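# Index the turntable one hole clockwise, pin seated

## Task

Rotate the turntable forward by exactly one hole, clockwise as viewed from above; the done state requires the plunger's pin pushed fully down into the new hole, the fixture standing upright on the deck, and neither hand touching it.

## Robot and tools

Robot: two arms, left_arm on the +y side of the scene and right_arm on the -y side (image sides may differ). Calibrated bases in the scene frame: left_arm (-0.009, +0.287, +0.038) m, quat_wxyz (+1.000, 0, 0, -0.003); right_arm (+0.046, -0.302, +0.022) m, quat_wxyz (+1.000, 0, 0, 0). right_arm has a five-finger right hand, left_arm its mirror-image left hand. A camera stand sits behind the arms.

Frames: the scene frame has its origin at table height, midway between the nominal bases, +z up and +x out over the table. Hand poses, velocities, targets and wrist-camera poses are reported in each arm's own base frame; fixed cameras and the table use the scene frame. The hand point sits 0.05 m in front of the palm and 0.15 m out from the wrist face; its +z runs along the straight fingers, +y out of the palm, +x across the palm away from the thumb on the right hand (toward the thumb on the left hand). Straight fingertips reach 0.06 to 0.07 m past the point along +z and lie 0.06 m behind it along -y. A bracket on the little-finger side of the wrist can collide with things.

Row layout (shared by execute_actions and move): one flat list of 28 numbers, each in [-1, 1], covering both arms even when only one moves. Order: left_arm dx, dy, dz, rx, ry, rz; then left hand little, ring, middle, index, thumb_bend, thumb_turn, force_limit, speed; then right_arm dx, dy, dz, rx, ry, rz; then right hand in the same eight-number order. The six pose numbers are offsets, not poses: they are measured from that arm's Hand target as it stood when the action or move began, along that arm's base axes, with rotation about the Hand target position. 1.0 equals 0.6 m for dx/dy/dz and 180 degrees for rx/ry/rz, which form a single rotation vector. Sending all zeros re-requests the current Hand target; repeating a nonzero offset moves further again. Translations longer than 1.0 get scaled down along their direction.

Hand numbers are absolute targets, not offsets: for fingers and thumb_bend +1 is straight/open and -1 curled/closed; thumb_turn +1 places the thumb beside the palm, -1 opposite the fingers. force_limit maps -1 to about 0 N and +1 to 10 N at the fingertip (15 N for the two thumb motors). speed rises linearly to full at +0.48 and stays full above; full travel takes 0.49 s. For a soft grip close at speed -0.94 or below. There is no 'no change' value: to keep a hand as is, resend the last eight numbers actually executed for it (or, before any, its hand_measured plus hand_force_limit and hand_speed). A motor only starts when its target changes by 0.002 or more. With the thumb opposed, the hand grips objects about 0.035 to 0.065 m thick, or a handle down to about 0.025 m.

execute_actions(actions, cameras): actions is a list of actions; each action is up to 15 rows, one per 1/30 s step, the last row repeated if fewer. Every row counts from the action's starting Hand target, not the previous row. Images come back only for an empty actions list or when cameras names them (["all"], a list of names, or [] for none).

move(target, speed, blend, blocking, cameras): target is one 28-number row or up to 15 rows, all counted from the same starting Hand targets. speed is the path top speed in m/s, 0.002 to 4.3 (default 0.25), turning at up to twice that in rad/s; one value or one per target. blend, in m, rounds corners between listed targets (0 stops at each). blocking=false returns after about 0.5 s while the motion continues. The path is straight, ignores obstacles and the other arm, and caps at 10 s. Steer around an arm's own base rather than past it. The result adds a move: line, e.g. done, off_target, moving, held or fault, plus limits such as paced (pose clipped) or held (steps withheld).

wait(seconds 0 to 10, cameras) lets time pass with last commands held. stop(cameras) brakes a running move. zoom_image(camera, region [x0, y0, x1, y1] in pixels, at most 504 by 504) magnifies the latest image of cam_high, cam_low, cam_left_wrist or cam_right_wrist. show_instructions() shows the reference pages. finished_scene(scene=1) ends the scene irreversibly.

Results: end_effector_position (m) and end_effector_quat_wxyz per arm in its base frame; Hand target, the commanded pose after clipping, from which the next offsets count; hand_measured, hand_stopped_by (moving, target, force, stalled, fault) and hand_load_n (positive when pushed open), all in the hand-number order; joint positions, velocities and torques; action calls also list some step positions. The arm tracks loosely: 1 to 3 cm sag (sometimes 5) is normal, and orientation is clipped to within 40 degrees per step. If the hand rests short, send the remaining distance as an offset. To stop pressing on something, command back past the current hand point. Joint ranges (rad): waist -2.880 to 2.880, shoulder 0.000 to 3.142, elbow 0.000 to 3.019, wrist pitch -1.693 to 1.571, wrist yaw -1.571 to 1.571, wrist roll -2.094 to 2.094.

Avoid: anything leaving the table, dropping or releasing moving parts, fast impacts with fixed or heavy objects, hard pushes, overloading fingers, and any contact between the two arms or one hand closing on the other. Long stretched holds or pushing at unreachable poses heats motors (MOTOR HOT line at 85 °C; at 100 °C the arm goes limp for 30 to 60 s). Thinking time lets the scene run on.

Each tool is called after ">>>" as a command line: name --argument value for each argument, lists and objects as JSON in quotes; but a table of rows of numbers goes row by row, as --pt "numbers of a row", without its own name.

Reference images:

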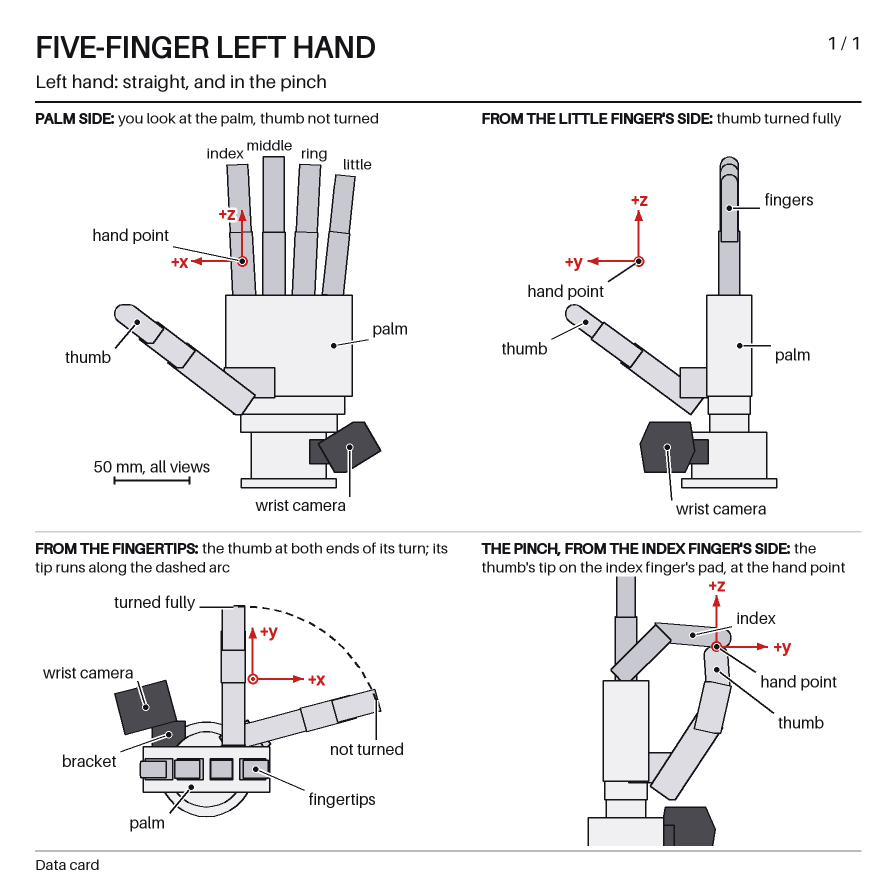

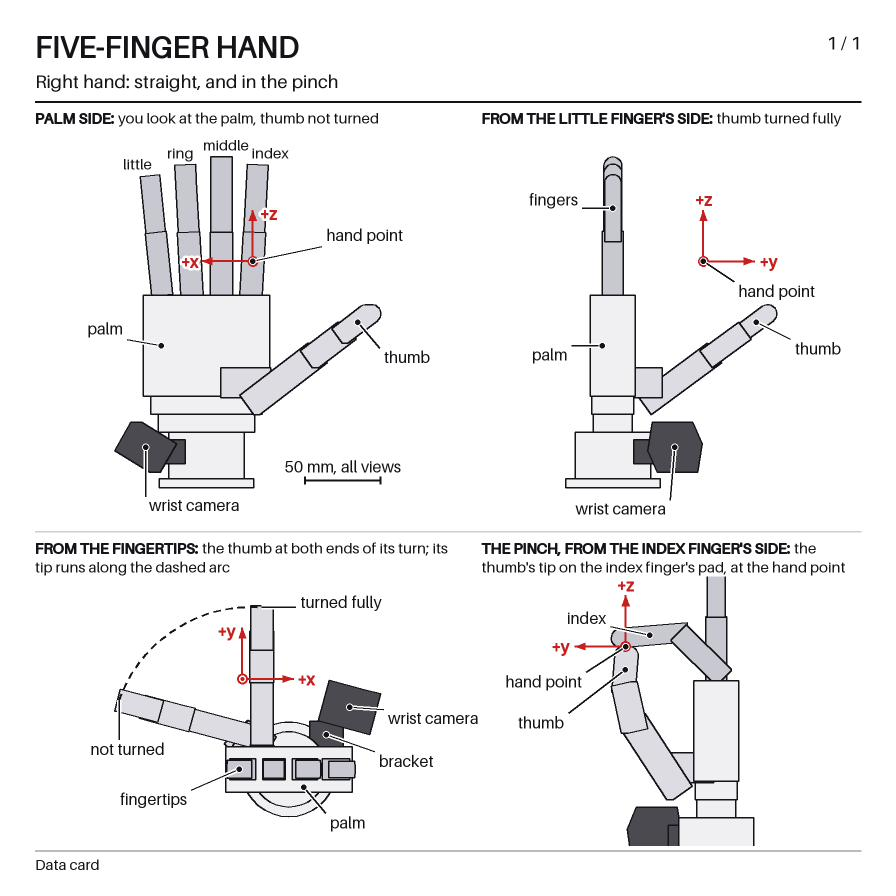

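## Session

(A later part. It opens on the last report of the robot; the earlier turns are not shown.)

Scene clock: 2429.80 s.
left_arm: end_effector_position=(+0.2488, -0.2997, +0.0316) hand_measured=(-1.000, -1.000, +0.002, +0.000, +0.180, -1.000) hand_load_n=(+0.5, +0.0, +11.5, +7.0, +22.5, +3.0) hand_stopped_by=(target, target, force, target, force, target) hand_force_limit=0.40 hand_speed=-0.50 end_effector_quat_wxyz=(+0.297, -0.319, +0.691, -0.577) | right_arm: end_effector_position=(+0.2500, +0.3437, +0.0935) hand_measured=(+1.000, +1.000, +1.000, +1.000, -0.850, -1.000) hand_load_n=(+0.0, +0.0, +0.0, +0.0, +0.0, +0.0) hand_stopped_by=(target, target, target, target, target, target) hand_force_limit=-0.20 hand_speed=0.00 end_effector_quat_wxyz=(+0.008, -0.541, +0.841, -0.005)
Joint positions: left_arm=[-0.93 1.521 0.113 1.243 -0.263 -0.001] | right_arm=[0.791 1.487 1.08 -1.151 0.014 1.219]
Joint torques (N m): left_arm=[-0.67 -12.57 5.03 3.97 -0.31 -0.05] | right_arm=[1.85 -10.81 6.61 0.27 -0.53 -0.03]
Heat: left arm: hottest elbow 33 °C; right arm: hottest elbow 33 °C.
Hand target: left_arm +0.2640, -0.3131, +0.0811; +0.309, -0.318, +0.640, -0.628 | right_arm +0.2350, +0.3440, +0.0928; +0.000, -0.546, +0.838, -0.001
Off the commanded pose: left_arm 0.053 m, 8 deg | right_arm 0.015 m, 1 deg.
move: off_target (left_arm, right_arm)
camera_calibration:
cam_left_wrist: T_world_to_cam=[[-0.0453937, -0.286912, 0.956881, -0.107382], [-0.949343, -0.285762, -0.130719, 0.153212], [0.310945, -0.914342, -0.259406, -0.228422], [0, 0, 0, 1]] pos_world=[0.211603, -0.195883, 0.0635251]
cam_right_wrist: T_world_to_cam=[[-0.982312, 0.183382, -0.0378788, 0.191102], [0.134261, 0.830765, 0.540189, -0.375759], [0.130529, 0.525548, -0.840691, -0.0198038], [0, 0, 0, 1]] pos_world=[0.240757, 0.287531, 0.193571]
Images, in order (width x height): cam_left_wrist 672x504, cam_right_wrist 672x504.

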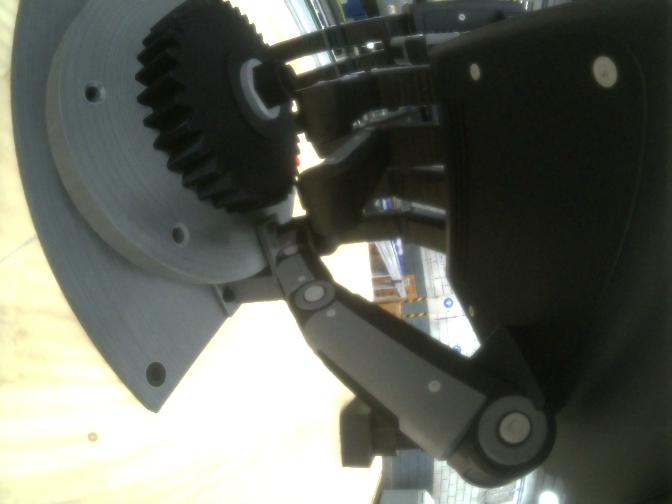

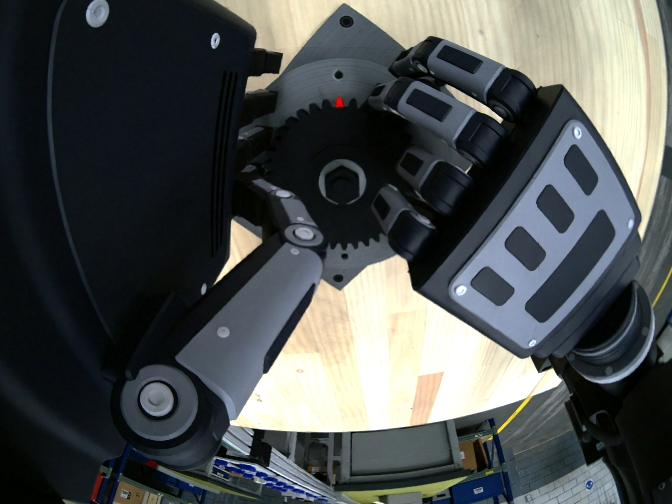

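>>> move --pt "0 0 -0.025 0 0 0 -1 -1 0.0 0.0 0.0 -1 0.4 -0.5 0 0 0 0 0 0 1 1 1 1 -0.85 -1 -0.2 0" --pt "0 0 -0.025 0 0 0 -1 -1 0.0 0.0 0.0 -1 0.4 -0.5 -0.0085 0.0062 0 0 0 0.0472 1 1 1 1 -0.85 -1 -0.2 0" --speed '[0.05,0.03]' --cameras '["cam_right_wrist","cam_left_wrist"]'

>>> zoom_image --camera "cam_right_wrist" --region '[250, 0, 500, 250]'

Scene clock: 2451.20 s.
left_arm: end_effector_position=(+0.2484, -0.2993, +0.0301) hand_measured=(-1.000, -1.000, +0.002, +0.000, +0.180, -1.000) hand_load_n=(+0.5, +0.0, +10.5, +5.5, +18.5, +2.5) hand_stopped_by=(target, target, force, target, force, target) hand_force_limit=0.40 hand_speed=-0.50 end_effector_quat_wxyz=(+0.298, -0.318, +0.684, -0.585) | right_arm: end_effector_position=(+0.2464, +0.3387, +0.0929) hand_measured=(+1.000, +1.000, +1.000, +1.000, -0.850, -1.000) hand_load_n=(+0.0, +0.0, +0.0, +1.0, +0.0, +0.0) hand_stopped_by=(target, target, target, target, target, target) hand_force_limit=-0.20 hand_speed=0.00 end_effector_quat_wxyz=(+0.009, -0.581, +0.814, -0.009)
Joint positions: left_arm=[-0.93 1.581 0.106 1.332 -0.263 -0.001] | right_arm=[0.791 1.487 1.08 -1.149 0.022 1.121]
Joint torques (N m): left_arm=[-0.03 -9.23 4.92 5 -0.32 -0.01] | right_arm=[3.02 -9.23 8.44 0.17 -0.8 -0.35]
Heat: left arm: hottest elbow 33 °C; right arm: hottest elbow 34 °C.
Hand target: left_arm +0.2639, -0.3130, +0.0659; +0.309, -0.318, +0.640, -0.627 | right_arm +0.2299, +0.3478, +0.0928; +0.000, -0.607, +0.795, -0.001
Off the commanded pose: left_arm 0.042 m, 7 deg | right_arm 0.019 m, 4 deg.
move: off_target (left_arm, right_arm)
camera_calibration:
cam_left_wrist: T_world_to_cam=[[-0.057717, -0.270468, 0.960997, -0.0979861], [-0.947718, -0.287769, -0.137911, 0.152014], [0.313845, -0.918714, -0.239718, -0.231023], [0, 0, 0, 1]] pos_world=[0.210916, -0.195002, 0.0597482]
cam_right_wrist: T_world_to_cam=[[-0.995229, 0.086285, -0.0455361, 0.225173], [0.0486123, 0.843231, 0.535349, -0.353404], [0.0845901, 0.530582, -0.843402, -0.00733475], [0, 0, 0, 1]] pos_world=[0.241899, 0.282464, 0.193262]
Images, in order (width x height): cam_left_wrist 672x504, cam_right_wrist 672x504.

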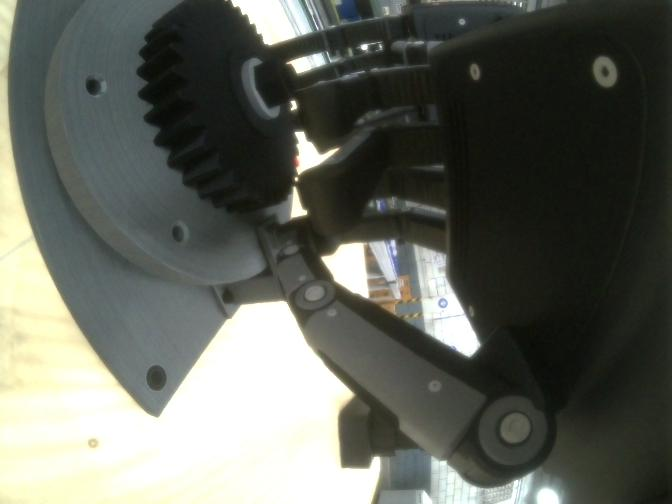

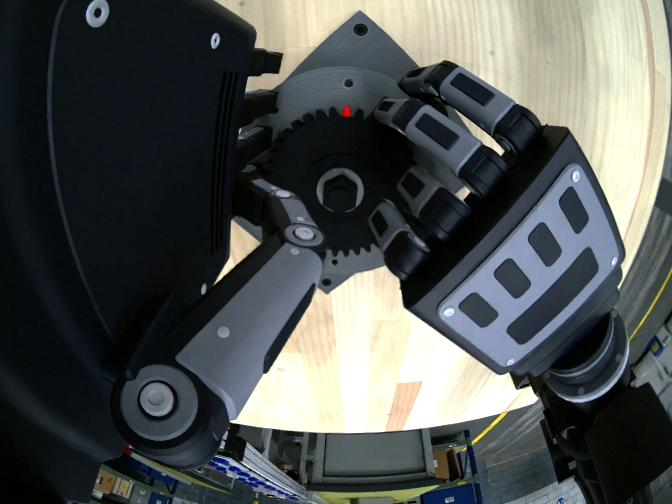

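Scaled by 2.016 from the camera's 672x504 image, which has a finer 960x720 frame.

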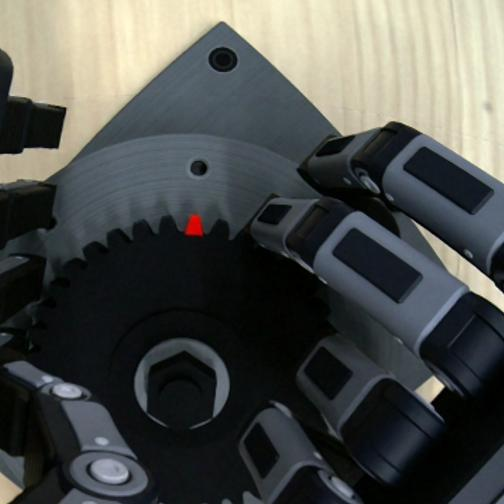

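>>> zoom_image --camera "cam_right_wrist" --region '[290, 230, 390, 300]'

Scaled by 5.040 from the camera's 672x504 image, which has a finer 960x720 frame.

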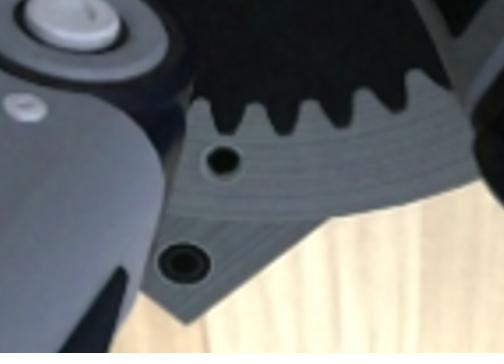

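>>> move --pt "0 0 0 0 0 0 -1 -1 0.0 0.0 0.0 -1 0.4 -0.5 -0.0027 -0.0035 0 0 0 0.034 1 1 1 1 -0.85 -1 -0.2 0" --pt "0 0 0.007 0 0 0 -1 -1 0.0 0.0 0.0 -1 0.4 -0.5 -0.0027 -0.0035 0 0 0 0.034 1 1 1 1 -0.85 -1 -0.2 0" --speed '[0.05,0.01]' --cameras '["cam_right_wrist","cam_left_wrist"]'

Scene clock: 2472.20 s.
left_arm: end_effector_position=(+0.2485, -0.2994, +0.0304) hand_measured=(-1.000, -1.000, +0.002, +0.000, +0.180, -1.000) hand_load_n=(+0.5, +0.0, +11.0, +6.0, +18.5, +2.5) hand_stopped_by=(target, target, force, target, force, target) hand_force_limit=0.40 hand_speed=-0.50 end_effector_quat_wxyz=(+0.298, -0.318, +0.684, -0.585) | right_arm: end_effector_position=(+0.2441, +0.3337, +0.0922) hand_measured=(+1.000, +1.000, +1.000, +1.000, -0.850, -1.000) hand_load_n=(+0.0, +0.0, +0.0, +1.0, +0.0, +0.0) hand_stopped_by=(target, target, target, target, target, target) hand_force_limit=-0.20 hand_speed=0.00 end_effector_quat_wxyz=(+0.012, -0.621, +0.783, -0.014)
Joint positions: left_arm=[-0.93 1.58 0.106 1.332 -0.263 -0.001] | right_arm=[0.791 1.487 1.08 -1.143 0.031 1.021]
Joint torques (N m): left_arm=[0.91 -11.69 4.92 3.92 -0.31 -0.02] | right_arm=[3.02 -8.53 9.4 -0.12 -1.13 -0.39]
Heat: left arm: hottest elbow 33 °C; right arm: hottest elbow 36 °C.
Hand target: left_arm +0.2639, -0.3130, +0.0702; +0.309, -0.318, +0.640, -0.627 | right_arm +0.2283, +0.3457, +0.0928; +0.000, -0.648, +0.761, -0.001
Off the commanded pose: left_arm 0.045 m, 7 deg | right_arm 0.020 m, 4 deg.
move: off_target (left_arm, right_arm)
camera_calibration:
cam_left_wrist: T_world_to_cam=[[-0.0581097, -0.269857, 0.961145, -0.0979862], [-0.947667, -0.287842, -0.138111, 0.152028], [0.313929, -0.918871, -0.239008, -0.231067], [0, 0, 0, 1]] pos_world=[0.210917, -0.195002, 0.059949]
cam_right_wrist: T_world_to_cam=[[-0.998369, -0.0139359, -0.0553657, 0.258398], [-0.0412572, 0.846423, 0.530911, -0.327438], [0.0394641, 0.532329, -0.845617, 0.00556446], [0, 0, 0, 1]] pos_world=[0.244248, 0.27779, 0.192852]
Images, in order (width x height): cam_left_wrist 672x504, cam_right_wrist 672x504.

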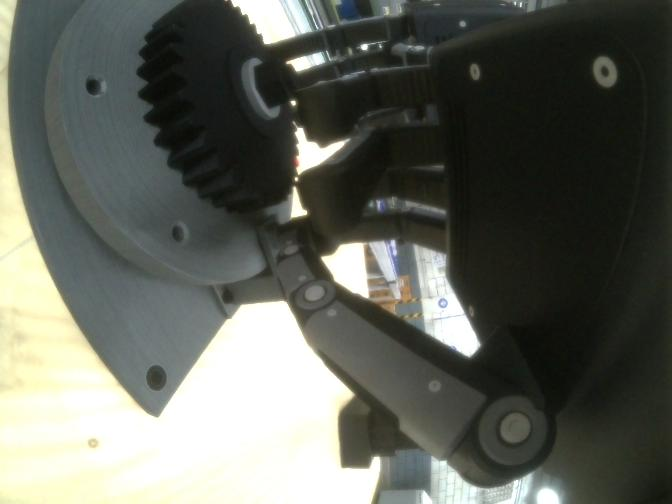

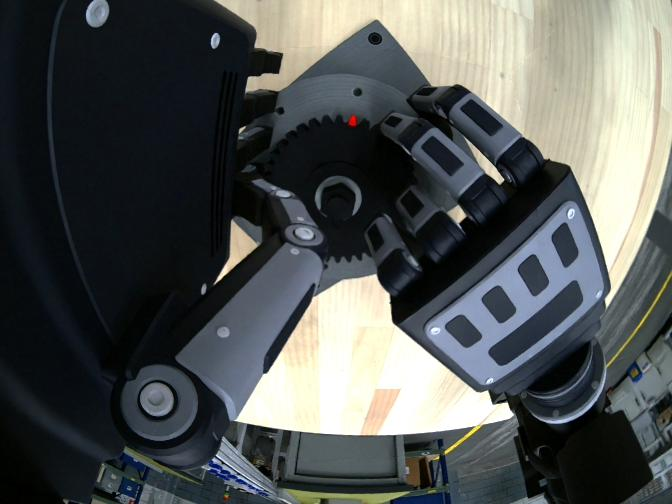

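>>> move --pt "0 0 0 0 0 0 -1 -1 0.0 0.0 0.0 -1 0.4 -0.5 -0.002 -0.008 0 0 0 0 1 1 1 1 -0.85 -1 -0.2 0" --pt "0 0 0.018 0 0 0 -1 -1 0.0 0.0 0.0 -1 0.4 -0.5 -0.002 -0.008 0 0 0 0 1 1 1 1 -0.85 -1 -0.2 0" --speed '[0.05,0.03]' --cameras '["cam_right_wrist","cam_left_wrist"]'

>>> zoom_image --camera "cam_right_wrist" --region '[250, 0, 500, 250]'

>>> zoom_image --camera "cam_right_wrist" --region '[290, 230, 390, 300]'

Scene clock: 2489.27 s.
left_arm: end_effector_position=(+0.2467, -0.2976, +0.0312) hand_measured=(-1.000, -1.000, +0.002, +0.000, +0.180, -1.000) hand_load_n=(+0.0, +0.0, +11.5, +7.5, +22.0, +3.5) hand_stopped_by=(target, target, force, target, force, target) hand_force_limit=0.40 hand_speed=-0.50 end_effector_quat_wxyz=(+0.296, -0.318, +0.692, -0.577) | right_arm: end_effector_position=(+0.2432, +0.3335, +0.0924) hand_measured=(+1.000, +1.000, +1.000, +1.000, -0.850, -1.000) hand_load_n=(+0.0, +0.0, +0.0, +0.5, +0.0, +0.0) hand_stopped_by=(target, target, target, target, target, target) hand_force_limit=-0.20 hand_speed=0.00 end_effector_quat_wxyz=(+0.012, -0.627, +0.779, -0.012)
Joint positions: left_arm=[-0.93 1.515 0.106 1.243 -0.261 -0.001] | right_arm=[0.791 1.487 1.08 -1.142 0.028 1.007]
Joint torques (N m): left_arm=[0.44 -13.04 5.52 3.97 -0.37 -0.05] | right_arm=[2.55 -9.35 8.5 -0.1 -1.02 -0.32]
Heat: left arm: hottest elbow 33 °C; right arm: hottest elbow 37 °C.
Hand target: left_arm +0.2639, -0.3130, +0.0809; +0.309, -0.318, +0.640, -0.627 | right_arm +0.2271, +0.3409, +0.0928; +0.000, -0.648, +0.761, -0.001
Off the commanded pose: left_arm 0.055 m, 8 deg | right_arm 0.018 m, 4 deg.
move: off_target (left_arm, right_arm)
camera_calibration:
cam_left_wrist: T_world_to_cam=[[-0.0446577, -0.288036, 0.956578, -0.107021], [-0.950154, -0.28351, -0.129726, 0.152617], [0.308565, -0.91469, -0.261018, -0.22546], [0, 0, 0, 1]] pos_world=[0.209799, -0.193783, 0.0633231]
cam_right_wrist: T_world_to_cam=[[-0.998164, -0.0279583, -0.0537227, 0.262013], [-0.0523347, 0.844603, 0.532829, -0.3243], [0.0304774, 0.534663, -0.844516, 0.00720177], [0, 0, 0, 1]] pos_world=[0.24434, 0.27738, 0.192955]
Images, in order (width x height): cam_left_wrist 672x504, cam_right_wrist 672x504.

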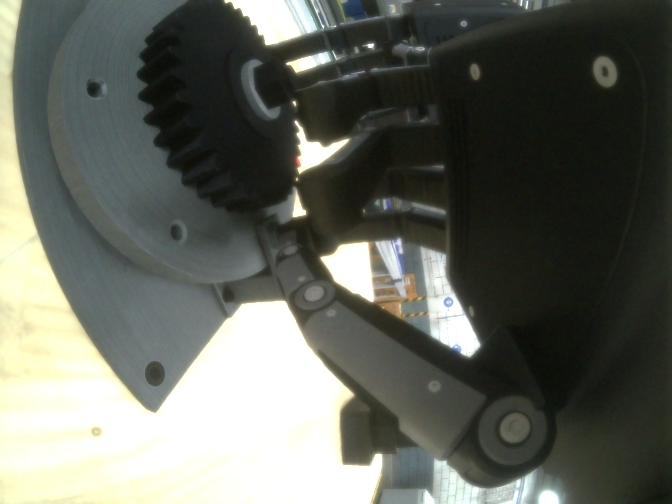

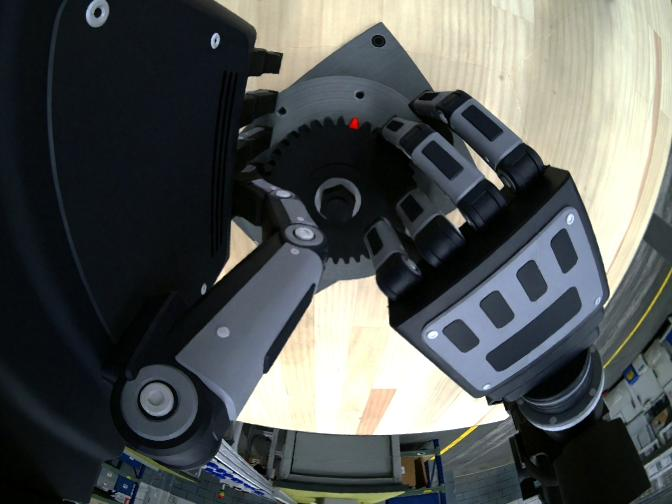

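Scaled by 2.016 from the camera's 672x504 image, which has a finer 960x720 frame.

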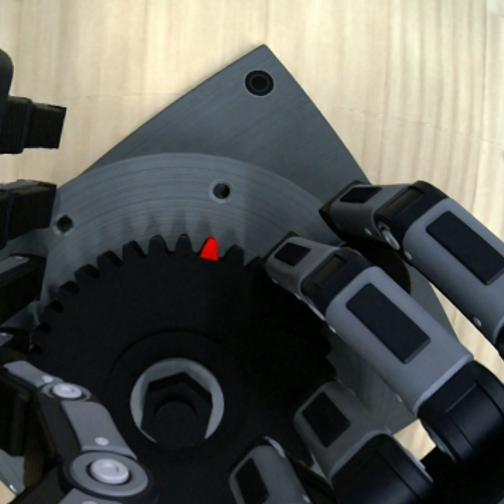

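Scaled by 5.040 from the camera's 672x504 image, which has a finer 960x720 frame.

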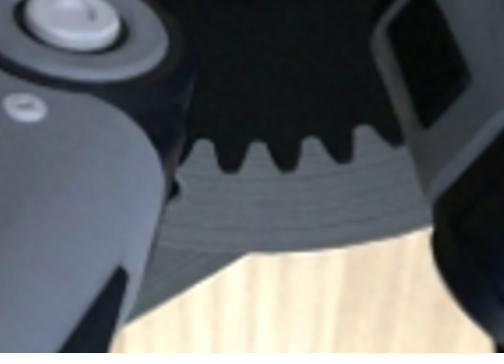

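>>> move --target '[0,0,0.004,0,0,0,-1,-1,0.0,0.0,0.0,-1,0.4,-0.5,0.003,0.013,0,0,0,0,1,1,1,1,-0.85,-1,-0.2,0]' --speed 0.02 --cameras '["cam_right_wrist","cam_left_wrist"]'

>>> zoom_image --camera "cam_right_wrist" --region '[250, 0, 500, 250]'

Scene clock: 2511.30 s.
left_arm: end_effector_position=(+0.2462, -0.2971, +0.0316) hand_measured=(-1.000, -1.000, +0.002, +0.000, +0.180, -1.000) hand_load_n=(+0.0, +0.0, +11.0, +8.0, +22.5, +3.5) hand_stopped_by=(target, target, force, target, force, target) hand_force_limit=0.40 hand_speed=-0.50 end_effector_quat_wxyz=(+0.295, -0.319, +0.694, -0.575) | right_arm: end_effector_position=(+0.2426, +0.3339, +0.0924) hand_measured=(+1.000, +1.000, +1.000, +1.000, -0.850, -1.000) hand_load_n=(+0.0, +0.0, +0.0, +0.5, +0.5, +0.0) hand_stopped_by=(target, target, target, target, target, target) hand_force_limit=-0.20 hand_speed=0.00 end_effector_quat_wxyz=(+0.012, -0.627, +0.779, -0.012)
Joint positions: left_arm=[-0.93 1.499 0.106 1.221 -0.26 -0.001] | right_arm=[0.793 1.487 1.08 -1.142 0.027 1.007]
Joint torques (N m): left_arm=[0.38 -13.27 5.65 4.1 -0.44 -0.09] | right_arm=[3.14 -7.94 9.87 -0.14 -1.01 -0.24]
Heat: left arm: hottest elbow 33 °C; right arm: hottest elbow 37 °C.
Hand target: left_arm +0.2639, -0.3130, +0.0834; +0.309, -0.318, +0.640, -0.627 | right_arm +0.2290, +0.3487, +0.0928; +0.000, -0.648, +0.762, -0.001
Off the commanded pose: left_arm 0.057 m, 9 deg | right_arm 0.020 m, 4 deg.
move: off_target (left_arm, right_arm)
camera_calibration:
cam_left_wrist: T_world_to_cam=[[-0.0414202, -0.292422, 0.955392, -0.109223], [-0.950717, -0.282544, -0.127697, 0.152733], [0.307282, -0.913596, -0.266308, -0.223943], [0, 0, 0, 1]] pos_world=[0.209495, -0.193379, 0.064217]
cam_right_wrist: T_world_to_cam=[[-0.998137, -0.029465, -0.0534245, 0.261879], [-0.0534597, 0.844355, 0.53311, -0.324375], [0.0294012, 0.534973, -0.844357, 0.00714957], [0, 0, 0, 1]] pos_world=[0.24384, 0.277779, 0.192955]
Images, in order (width x height): cam_left_wrist 672x504, cam_right_wrist 672x504.

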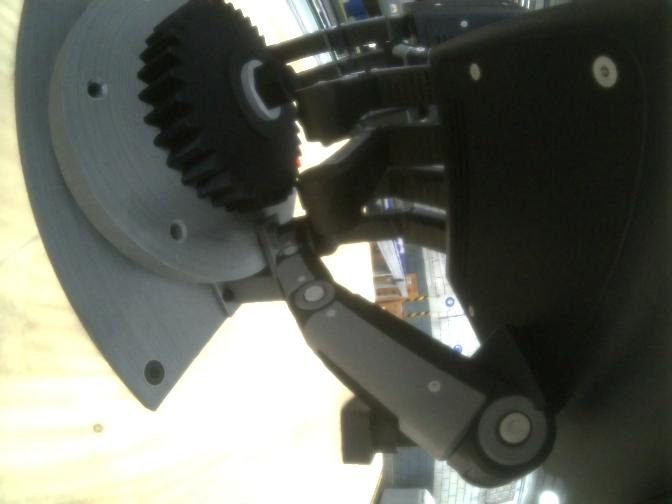

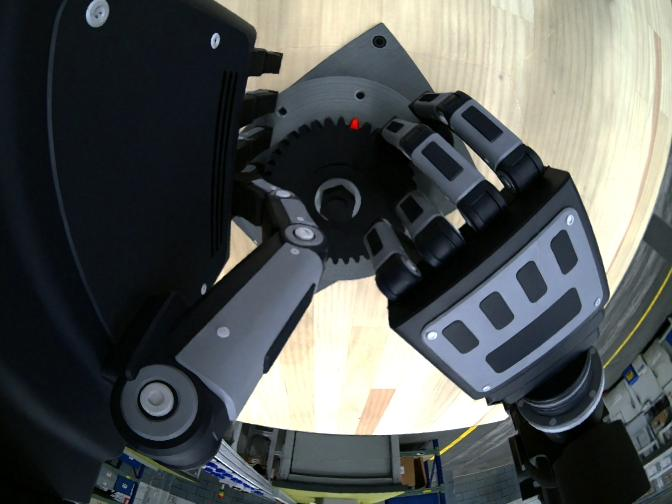

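Scaled by 2.016 from the camera's 672x504 image, which has a finer 960x720 frame.

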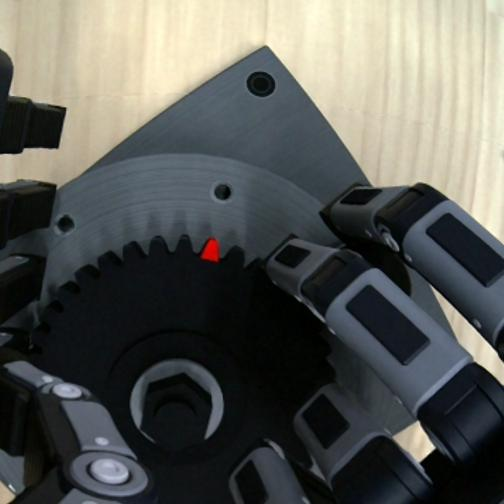

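>>> zoom_image --camera "cam_left_wrist" --region '[200, 180, 340, 320]'

Scaled by 3.600 from the camera's 672x504 image, which has a finer 960x720 frame.

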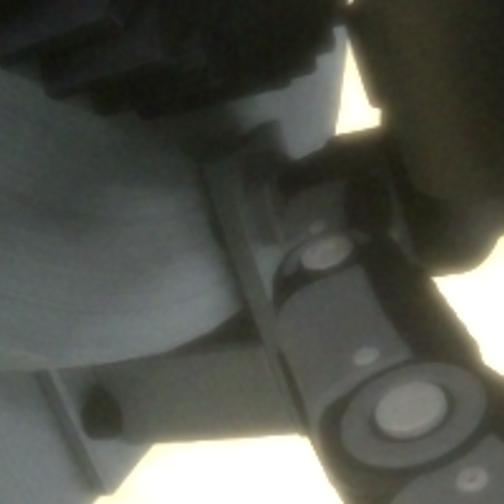

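>>> move --target '[0,0,0,0,0,0,-1,-1,1.0,0.0,0.0,-1,0.4,-0.5,-0.003,-0.013,0,0,0,0,1,1,1,1,-0.85,-1,-0.2,0]' --speed 0.05 --cameras '["cam_right_wrist","cam_left_wrist"]'

>>> zoom_image --camera "cam_right_wrist" --region '[250, 0, 500, 250]'

Scene clock: 2550.07 s.
left_arm: end_effector_position=(+0.2561, -0.3088, +0.0760) hand_measured=(-1.000, -1.000, +1.000, +0.000, +0.174, -1.000) hand_load_n=(+0.0, +0.0, +0.0, +0.0, +0.0, +0.0) hand_stopped_by=(target, target, target, target, force, target) hand_force_limit=0.40 hand_speed=-0.50 end_effector_quat_wxyz=(+0.305, -0.316, +0.650, -0.621) | right_arm: end_effector_position=(+0.2426, +0.3338, +0.0924) hand_measured=(+1.000, +1.000, +1.000, +1.000, -0.850, -1.000) hand_load_n=(+0.0, +0.0, +0.0, +0.5, +0.0, +0.0) hand_stopped_by=(target, target, target, target, target, target) hand_force_limit=-0.20 hand_speed=0.00 end_effector_quat_wxyz=(+0.012, -0.628, +0.778, -0.012)
Joint positions: left_arm=[-0.93 1.408 0.12 1.243 -0.268 -0.008] | right_arm=[0.793 1.487 1.08 -1.142 0.027 1.005]
Joint torques (N m): left_arm=[0.21 -5.54 6 2.52 -0.14 0] | right_arm=[2.2 -9.05 8.5 -0.06 -1.01 -0.32]
Heat: left arm: hottest elbow 33 °C; right arm: hottest elbow 39 °C.
Hand target: left_arm +0.2639, -0.3131, +0.0833; +0.309, -0.318, +0.640, -0.627 | right_arm +0.2272, +0.3409, +0.0928; +0.000, -0.648, +0.761, -0.001
Off the commanded pose: left_arm 0.012 m, 1 deg | right_arm 0.017 m, 4 deg.
move: off_target (left_arm, right_arm)
camera_calibration:
cam_left_wrist: T_world_to_cam=[[-0.108824, -0.190119, 0.975711, -0.107395], [-0.937888, -0.305643, -0.16416, 0.156856], [0.329429, -0.932972, -0.145049, -0.246637], [0, 0, 0, 1]] pos_world=[0.216675, -0.202581, 0.0947617]
cam_right_wrist: T_world_to_cam=[[-0.998099, -0.0306269, -0.0534734, 0.262298], [-0.0544674, 0.844314, 0.533073, -0.32402], [0.028822, 0.534972, -0.844378, 0.00734623], [0, 0, 0, 1]] pos_world=[0.243939, 0.277678, 0.192955]
Images, in order (width x height): cam_left_wrist 672x504, cam_right_wrist 672x504.

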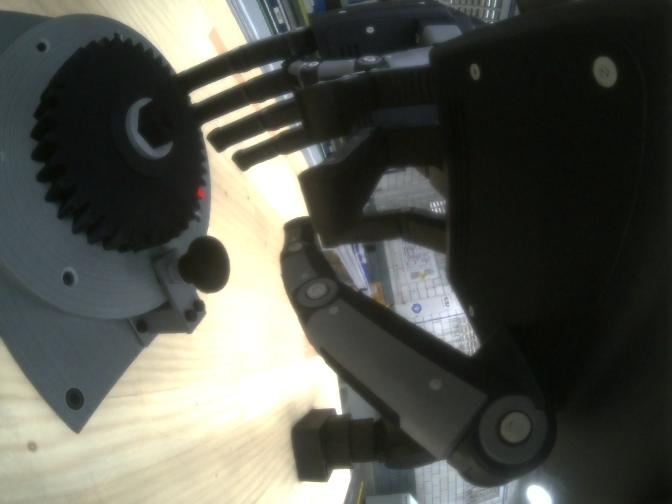

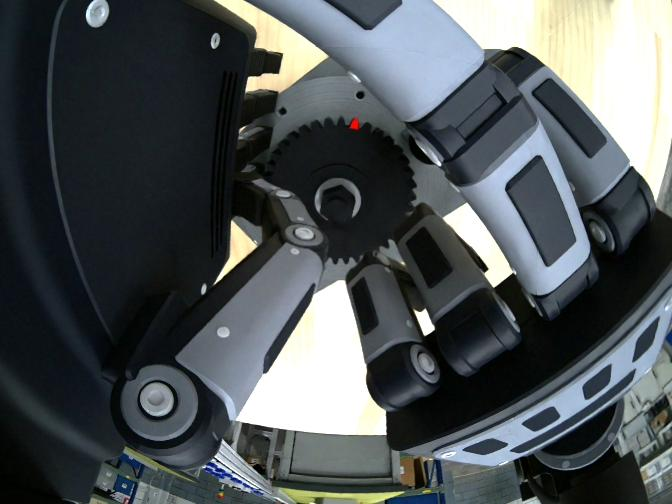

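Scaled by 2.016 from the camera's 672x504 image, which has a finer 960x720 frame.

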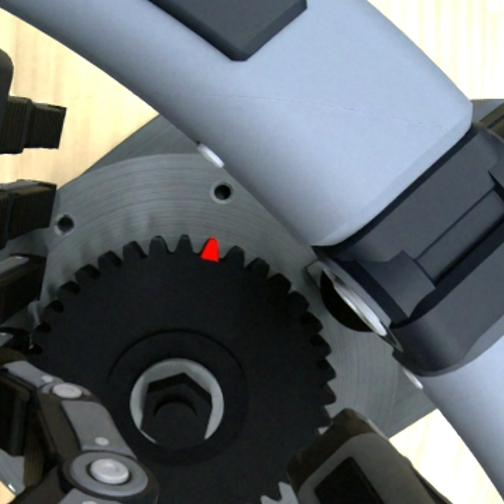

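>>> zoom_image --camera "cam_left_wrist" --region '[100, 210, 240, 350]'

>>> zoom_image --camera "cam_left_wrist" --region '[0, 0, 260, 260]'

Scaled by 3.600 from the camera's 672x504 image, which has a finer 960x720 frame.

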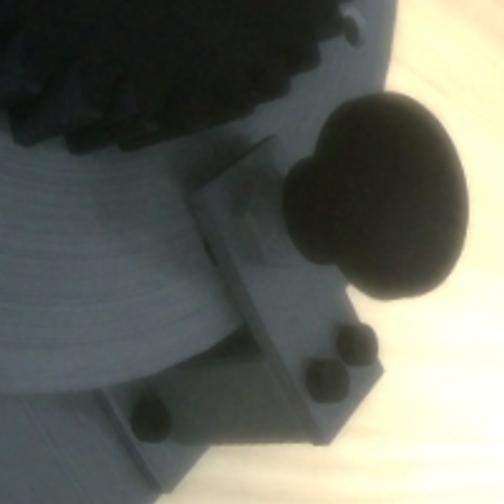

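Scaled by 1.938 from the camera's 672x504 image, which has a finer 960x720 frame.

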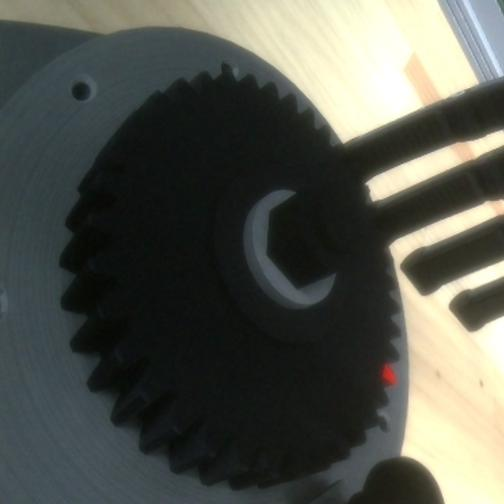

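>>> move --pt "-0.065 0.052 0.028 0 0 0 -1 -1 0.5 0.5 0.45 -1 0.4 -0.3 0.0713 -0.0232 0 0 0 0 1 1 1 1 -0.85 -1 -0.2 0" --pt "-0.065 0.052 0.028 0 0 0 -1 -1 0.5 0.5 0.45 -1 0.4 -0.3 0.0713 -0.0232 0.17 0 0 0 1 1 1 1 -0.85 -1 -0.2 0" --speed 0.15 --blend 0.005 --cameras '["all"]'

>>> zoom_image --camera "cam_right_wrist" --region '[250, 60, 470, 280]'

>>> zoom_image --camera "cam_high" --region '[360, 170, 460, 270]'

>>> zoom_image --camera "cam_low" --region '[370, 260, 410, 300]'

Scene clock: 2582.43 s.
left_arm: end_effector_position=(+0.2271, -0.2797, +0.0999) hand_measured=(-1.000, -1.000, +0.500, +0.500, +0.450, -1.000) hand_load_n=(+0.0, +0.0, +0.0, +0.0, +0.0, +0.0) hand_stopped_by=(target, target, target, target, target, target) hand_force_limit=0.40 hand_speed=-0.30 end_effector_quat_wxyz=(+0.312, -0.319, +0.638, -0.627) | right_arm: end_effector_position=(+0.2585, +0.3204, +0.1759) hand_measured=(+1.000, +1.000, +1.000, +1.000, -0.850, -1.000) hand_load_n=(+0.0, +0.0, +0.0, +0.0, +0.0, +0.0) hand_stopped_by=(target, target, target, target, target, target) hand_force_limit=-0.20 hand_speed=0.00 end_effector_quat_wxyz=(-0.021, -0.646, +0.763, -0.001)
Joint positions: left_arm=[-0.986 1.072 0.027 1.025 -0.34 -0.008] | right_arm=[0.732 1.481 1.295 -1.426 0 0.898]
Joint torques (N m): left_arm=[-1.03 -2.9 7.12 1.5 -0.12 -0.01] | right_arm=[-0.79 -10.93 11.92 0.08 -0.01 -0.19]
Heat: left arm: hottest elbow 33 °C; right arm: hottest elbow 38 °C.
Hand target: left_arm +0.2249, -0.2820, +0.1002; +0.309, -0.318, +0.640, -0.627 | right_arm +0.2699, +0.3269, +0.1948; +0.000, -0.648, +0.761, -0.001
Off the commanded pose: left_arm 0.003 m, 0 deg | right_arm 0.023 m, 2 deg.
move: off_target (right_arm)
camera_calibration:
cam_left_wrist: T_world_to_cam=[[-0.122278, -0.172721, 0.977351, -0.120606], [-0.929762, -0.324613, -0.173691, 0.136254], [0.347261, -0.929943, -0.120897, -0.212149], [0, 0, 0, 1]] pos_world=[0.185607, -0.173888, 0.115893]
cam_right_wrist: T_world_to_cam=[[-0.996916, -0.0773197, 0.0134443, 0.285098], [-0.0593114, 0.854468, 0.516107, -0.355386], [-0.051393, 0.513718, -0.856419, 0.114209], [0, 0, 0, 1]] pos_world=[0.26901, 0.267039, 0.277395]

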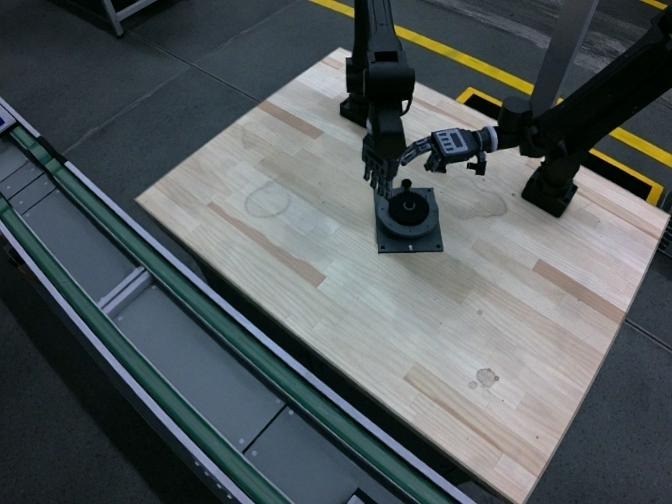

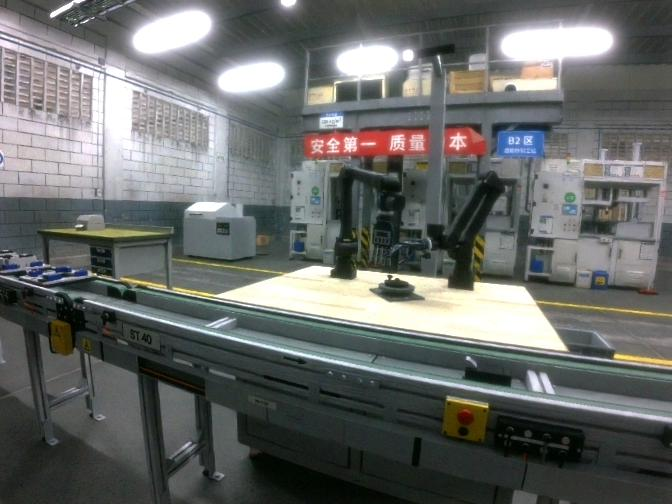

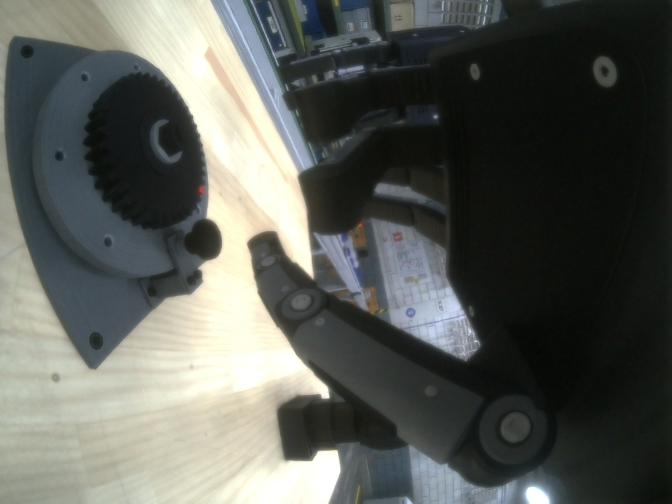

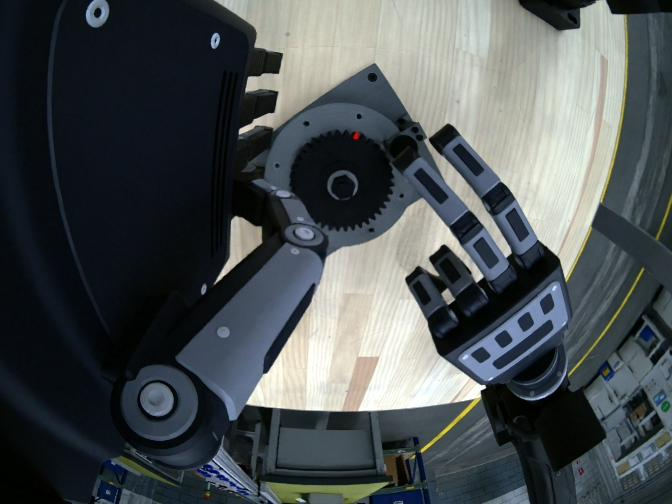

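Scaled by 2.291 from the camera's 672x504 image, which has a finer 960x720 frame.

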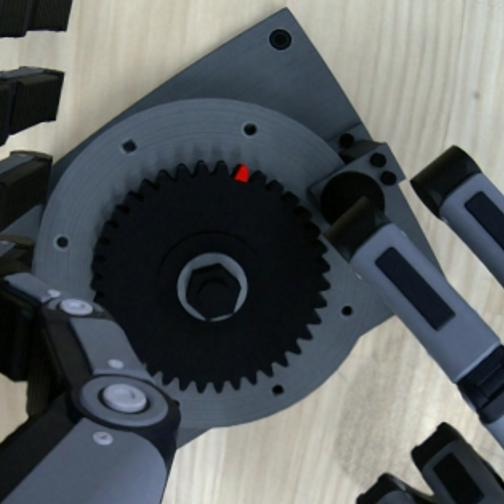

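Scaled by 5.040.

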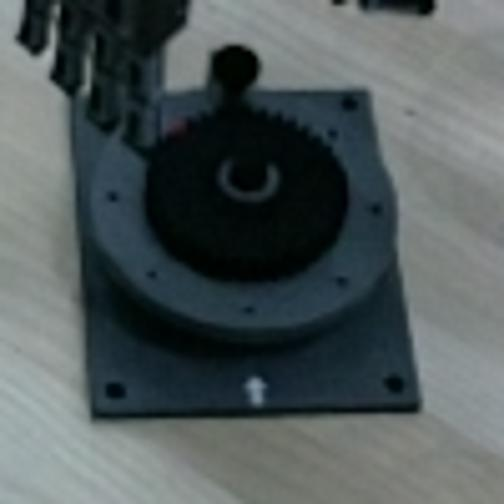

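Scaled by 12.600.

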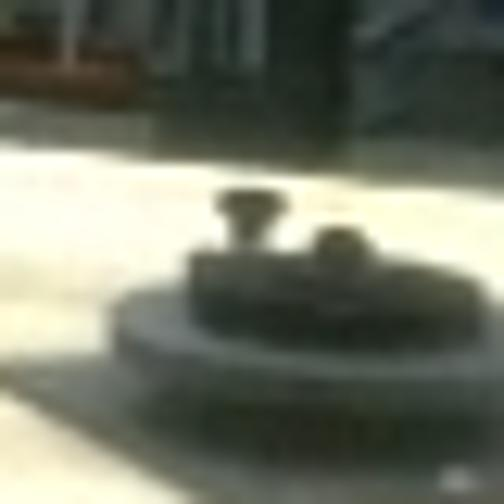

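>>> move --pt "0.0325 -0.0308 -0.0253 0 0 0 -1 -1 0.5 0.5 0.45 -1 0.4 -0.3 -0.0152 0.0217 0 0 0 -0.027 1 1 1 1 -0.85 -1 -0.2 0" --pt "0.0325 -0.0308 -0.127 0 0 0 -1 -1 0.5 0.5 0.45 -1 0.4 -0.3 -0.0152 0.0217 -0.17 0 0 -0.027 1 1 1 1 -0.85 -1 -0.2 0" --speed 0.08 --blend 0.003 --cameras '["cam_right_wrist","cam_left_wrist","cam_high"]'

>>> zoom_image --camera "cam_high" --region '[360, 150, 460, 250]'

>>> zoom_image --camera "cam_left_wrist" --region '[180, 150, 380, 350]'

Scene clock: 2631.03 s.
left_arm: end_effector_position=(+0.2396, -0.2988, +0.0248) hand_measured=(-1.000, -1.000, +0.500, +0.500, +0.450, -1.000) hand_load_n=(+0.0, +0.0, +0.0, +0.0, -0.5, -0.5) hand_stopped_by=(target, target, target, target, target, target) hand_force_limit=0.40 hand_speed=-0.30 end_effector_quat_wxyz=(+0.301, -0.322, +0.666, -0.602) | right_arm: end_effector_position=(+0.2631, +0.3371, +0.1042) hand_measured=(+1.000, +1.000, +1.000, +1.000, -0.850, -1.000) hand_load_n=(+0.0, +0.0, +0.0, +0.0, +0.0, +0.0) hand_stopped_by=(target, target, target, target, target, target) hand_force_limit=-0.20 hand_speed=0.00 end_effector_quat_wxyz=(+0.009, -0.616, +0.787, +0.001)
Joint positions: left_arm=[-0.97 1.745 0.085 1.559 -0.311 -0.017] | right_arm=[0.751 1.517 1.142 -1.179 0 0.994]
Joint torques (N m): left_arm=[-0.03 -6.12 1.92 2.51 -0.09 -0.02] | right_arm=[0.73 -8.64 7.6 1.01 -0.03 0.01]
Heat: left arm: hottest elbow 34 °C; right arm: hottest elbow 38 °C.
Hand target: left_arm +0.2444, -0.3004, +0.0240; +0.309, -0.318, +0.640, -0.628 | right_arm +0.2609, +0.3399, +0.0929; +0.000, -0.615, +0.788, -0.001
Off the commanded pose: left_arm 0.005 m, 4 deg | right_arm 0.012 m, 1 deg.
joint sent to its limit (left arm) — joint 4 (wrist pitch), upper limit. The joint targets are off in orientation, not in position.
move: off_target (left_arm, right_arm)
camera_calibration:
cam_left_wrist: T_world_to_cam=[[-0.0744286, -0.228705, 0.970646, -0.0770274], [-0.942007, -0.303276, -0.143691, 0.13715], [0.327236, -0.92505, -0.192869, -0.23525], [0, 0, 0, 1]] pos_world=[0.200446, -0.193641, 0.0491011]
cam_right_wrist: T_world_to_cam=[[-0.999492, -0.000674849, -0.0318625, 0.271497], [-0.0180031, 0.836932, 0.547011, -0.340456], [0.0262976, 0.547307, -0.836519, 0.0106335], [0, 0, 0, 1]] pos_world=[0.264951, 0.279302, 0.203779]
Images, in order (width x height): cam_high 672x504, cam_left_wrist 672x504, cam_right_wrist 672x504.

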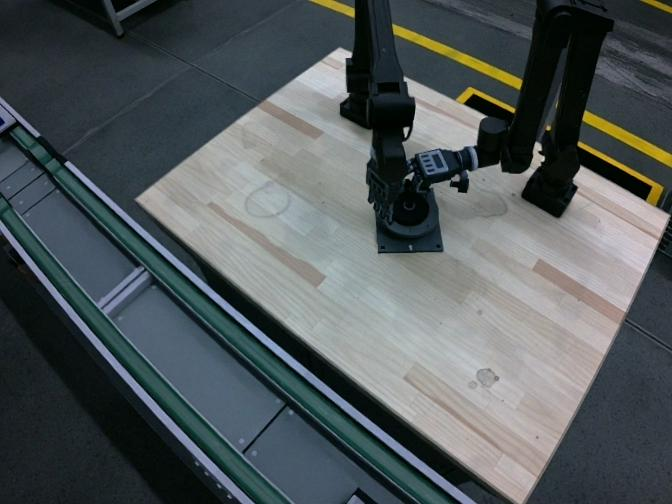

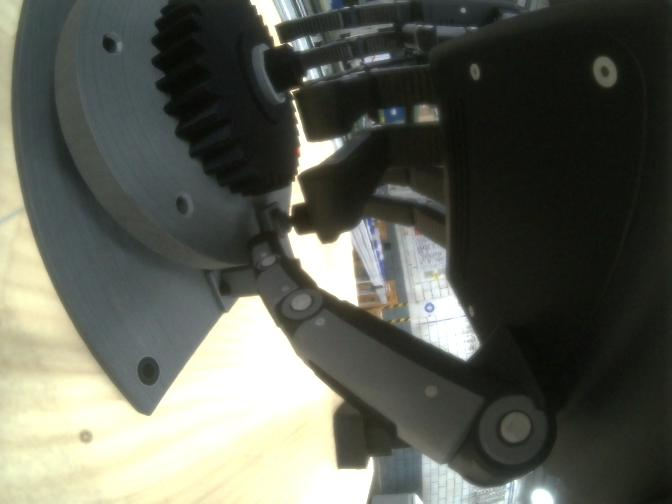

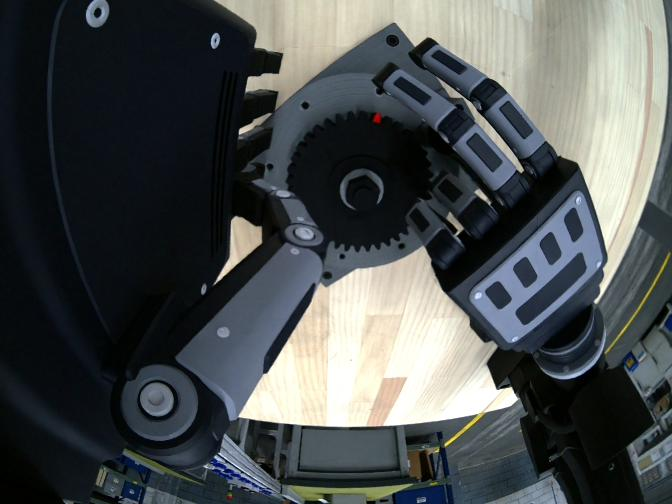

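Scaled by 5.040.

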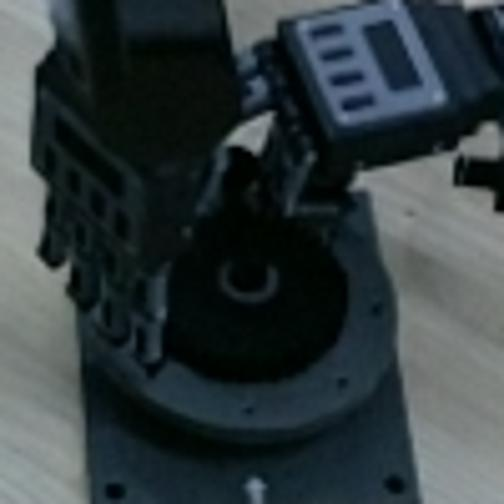

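Scaled by 2.520 from the camera's 672x504 image, which has a finer 960x720 frame.

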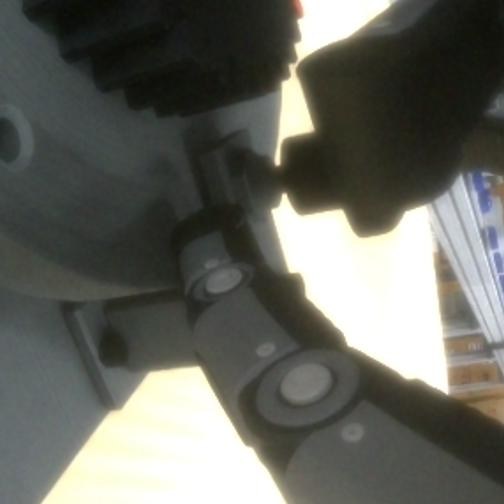

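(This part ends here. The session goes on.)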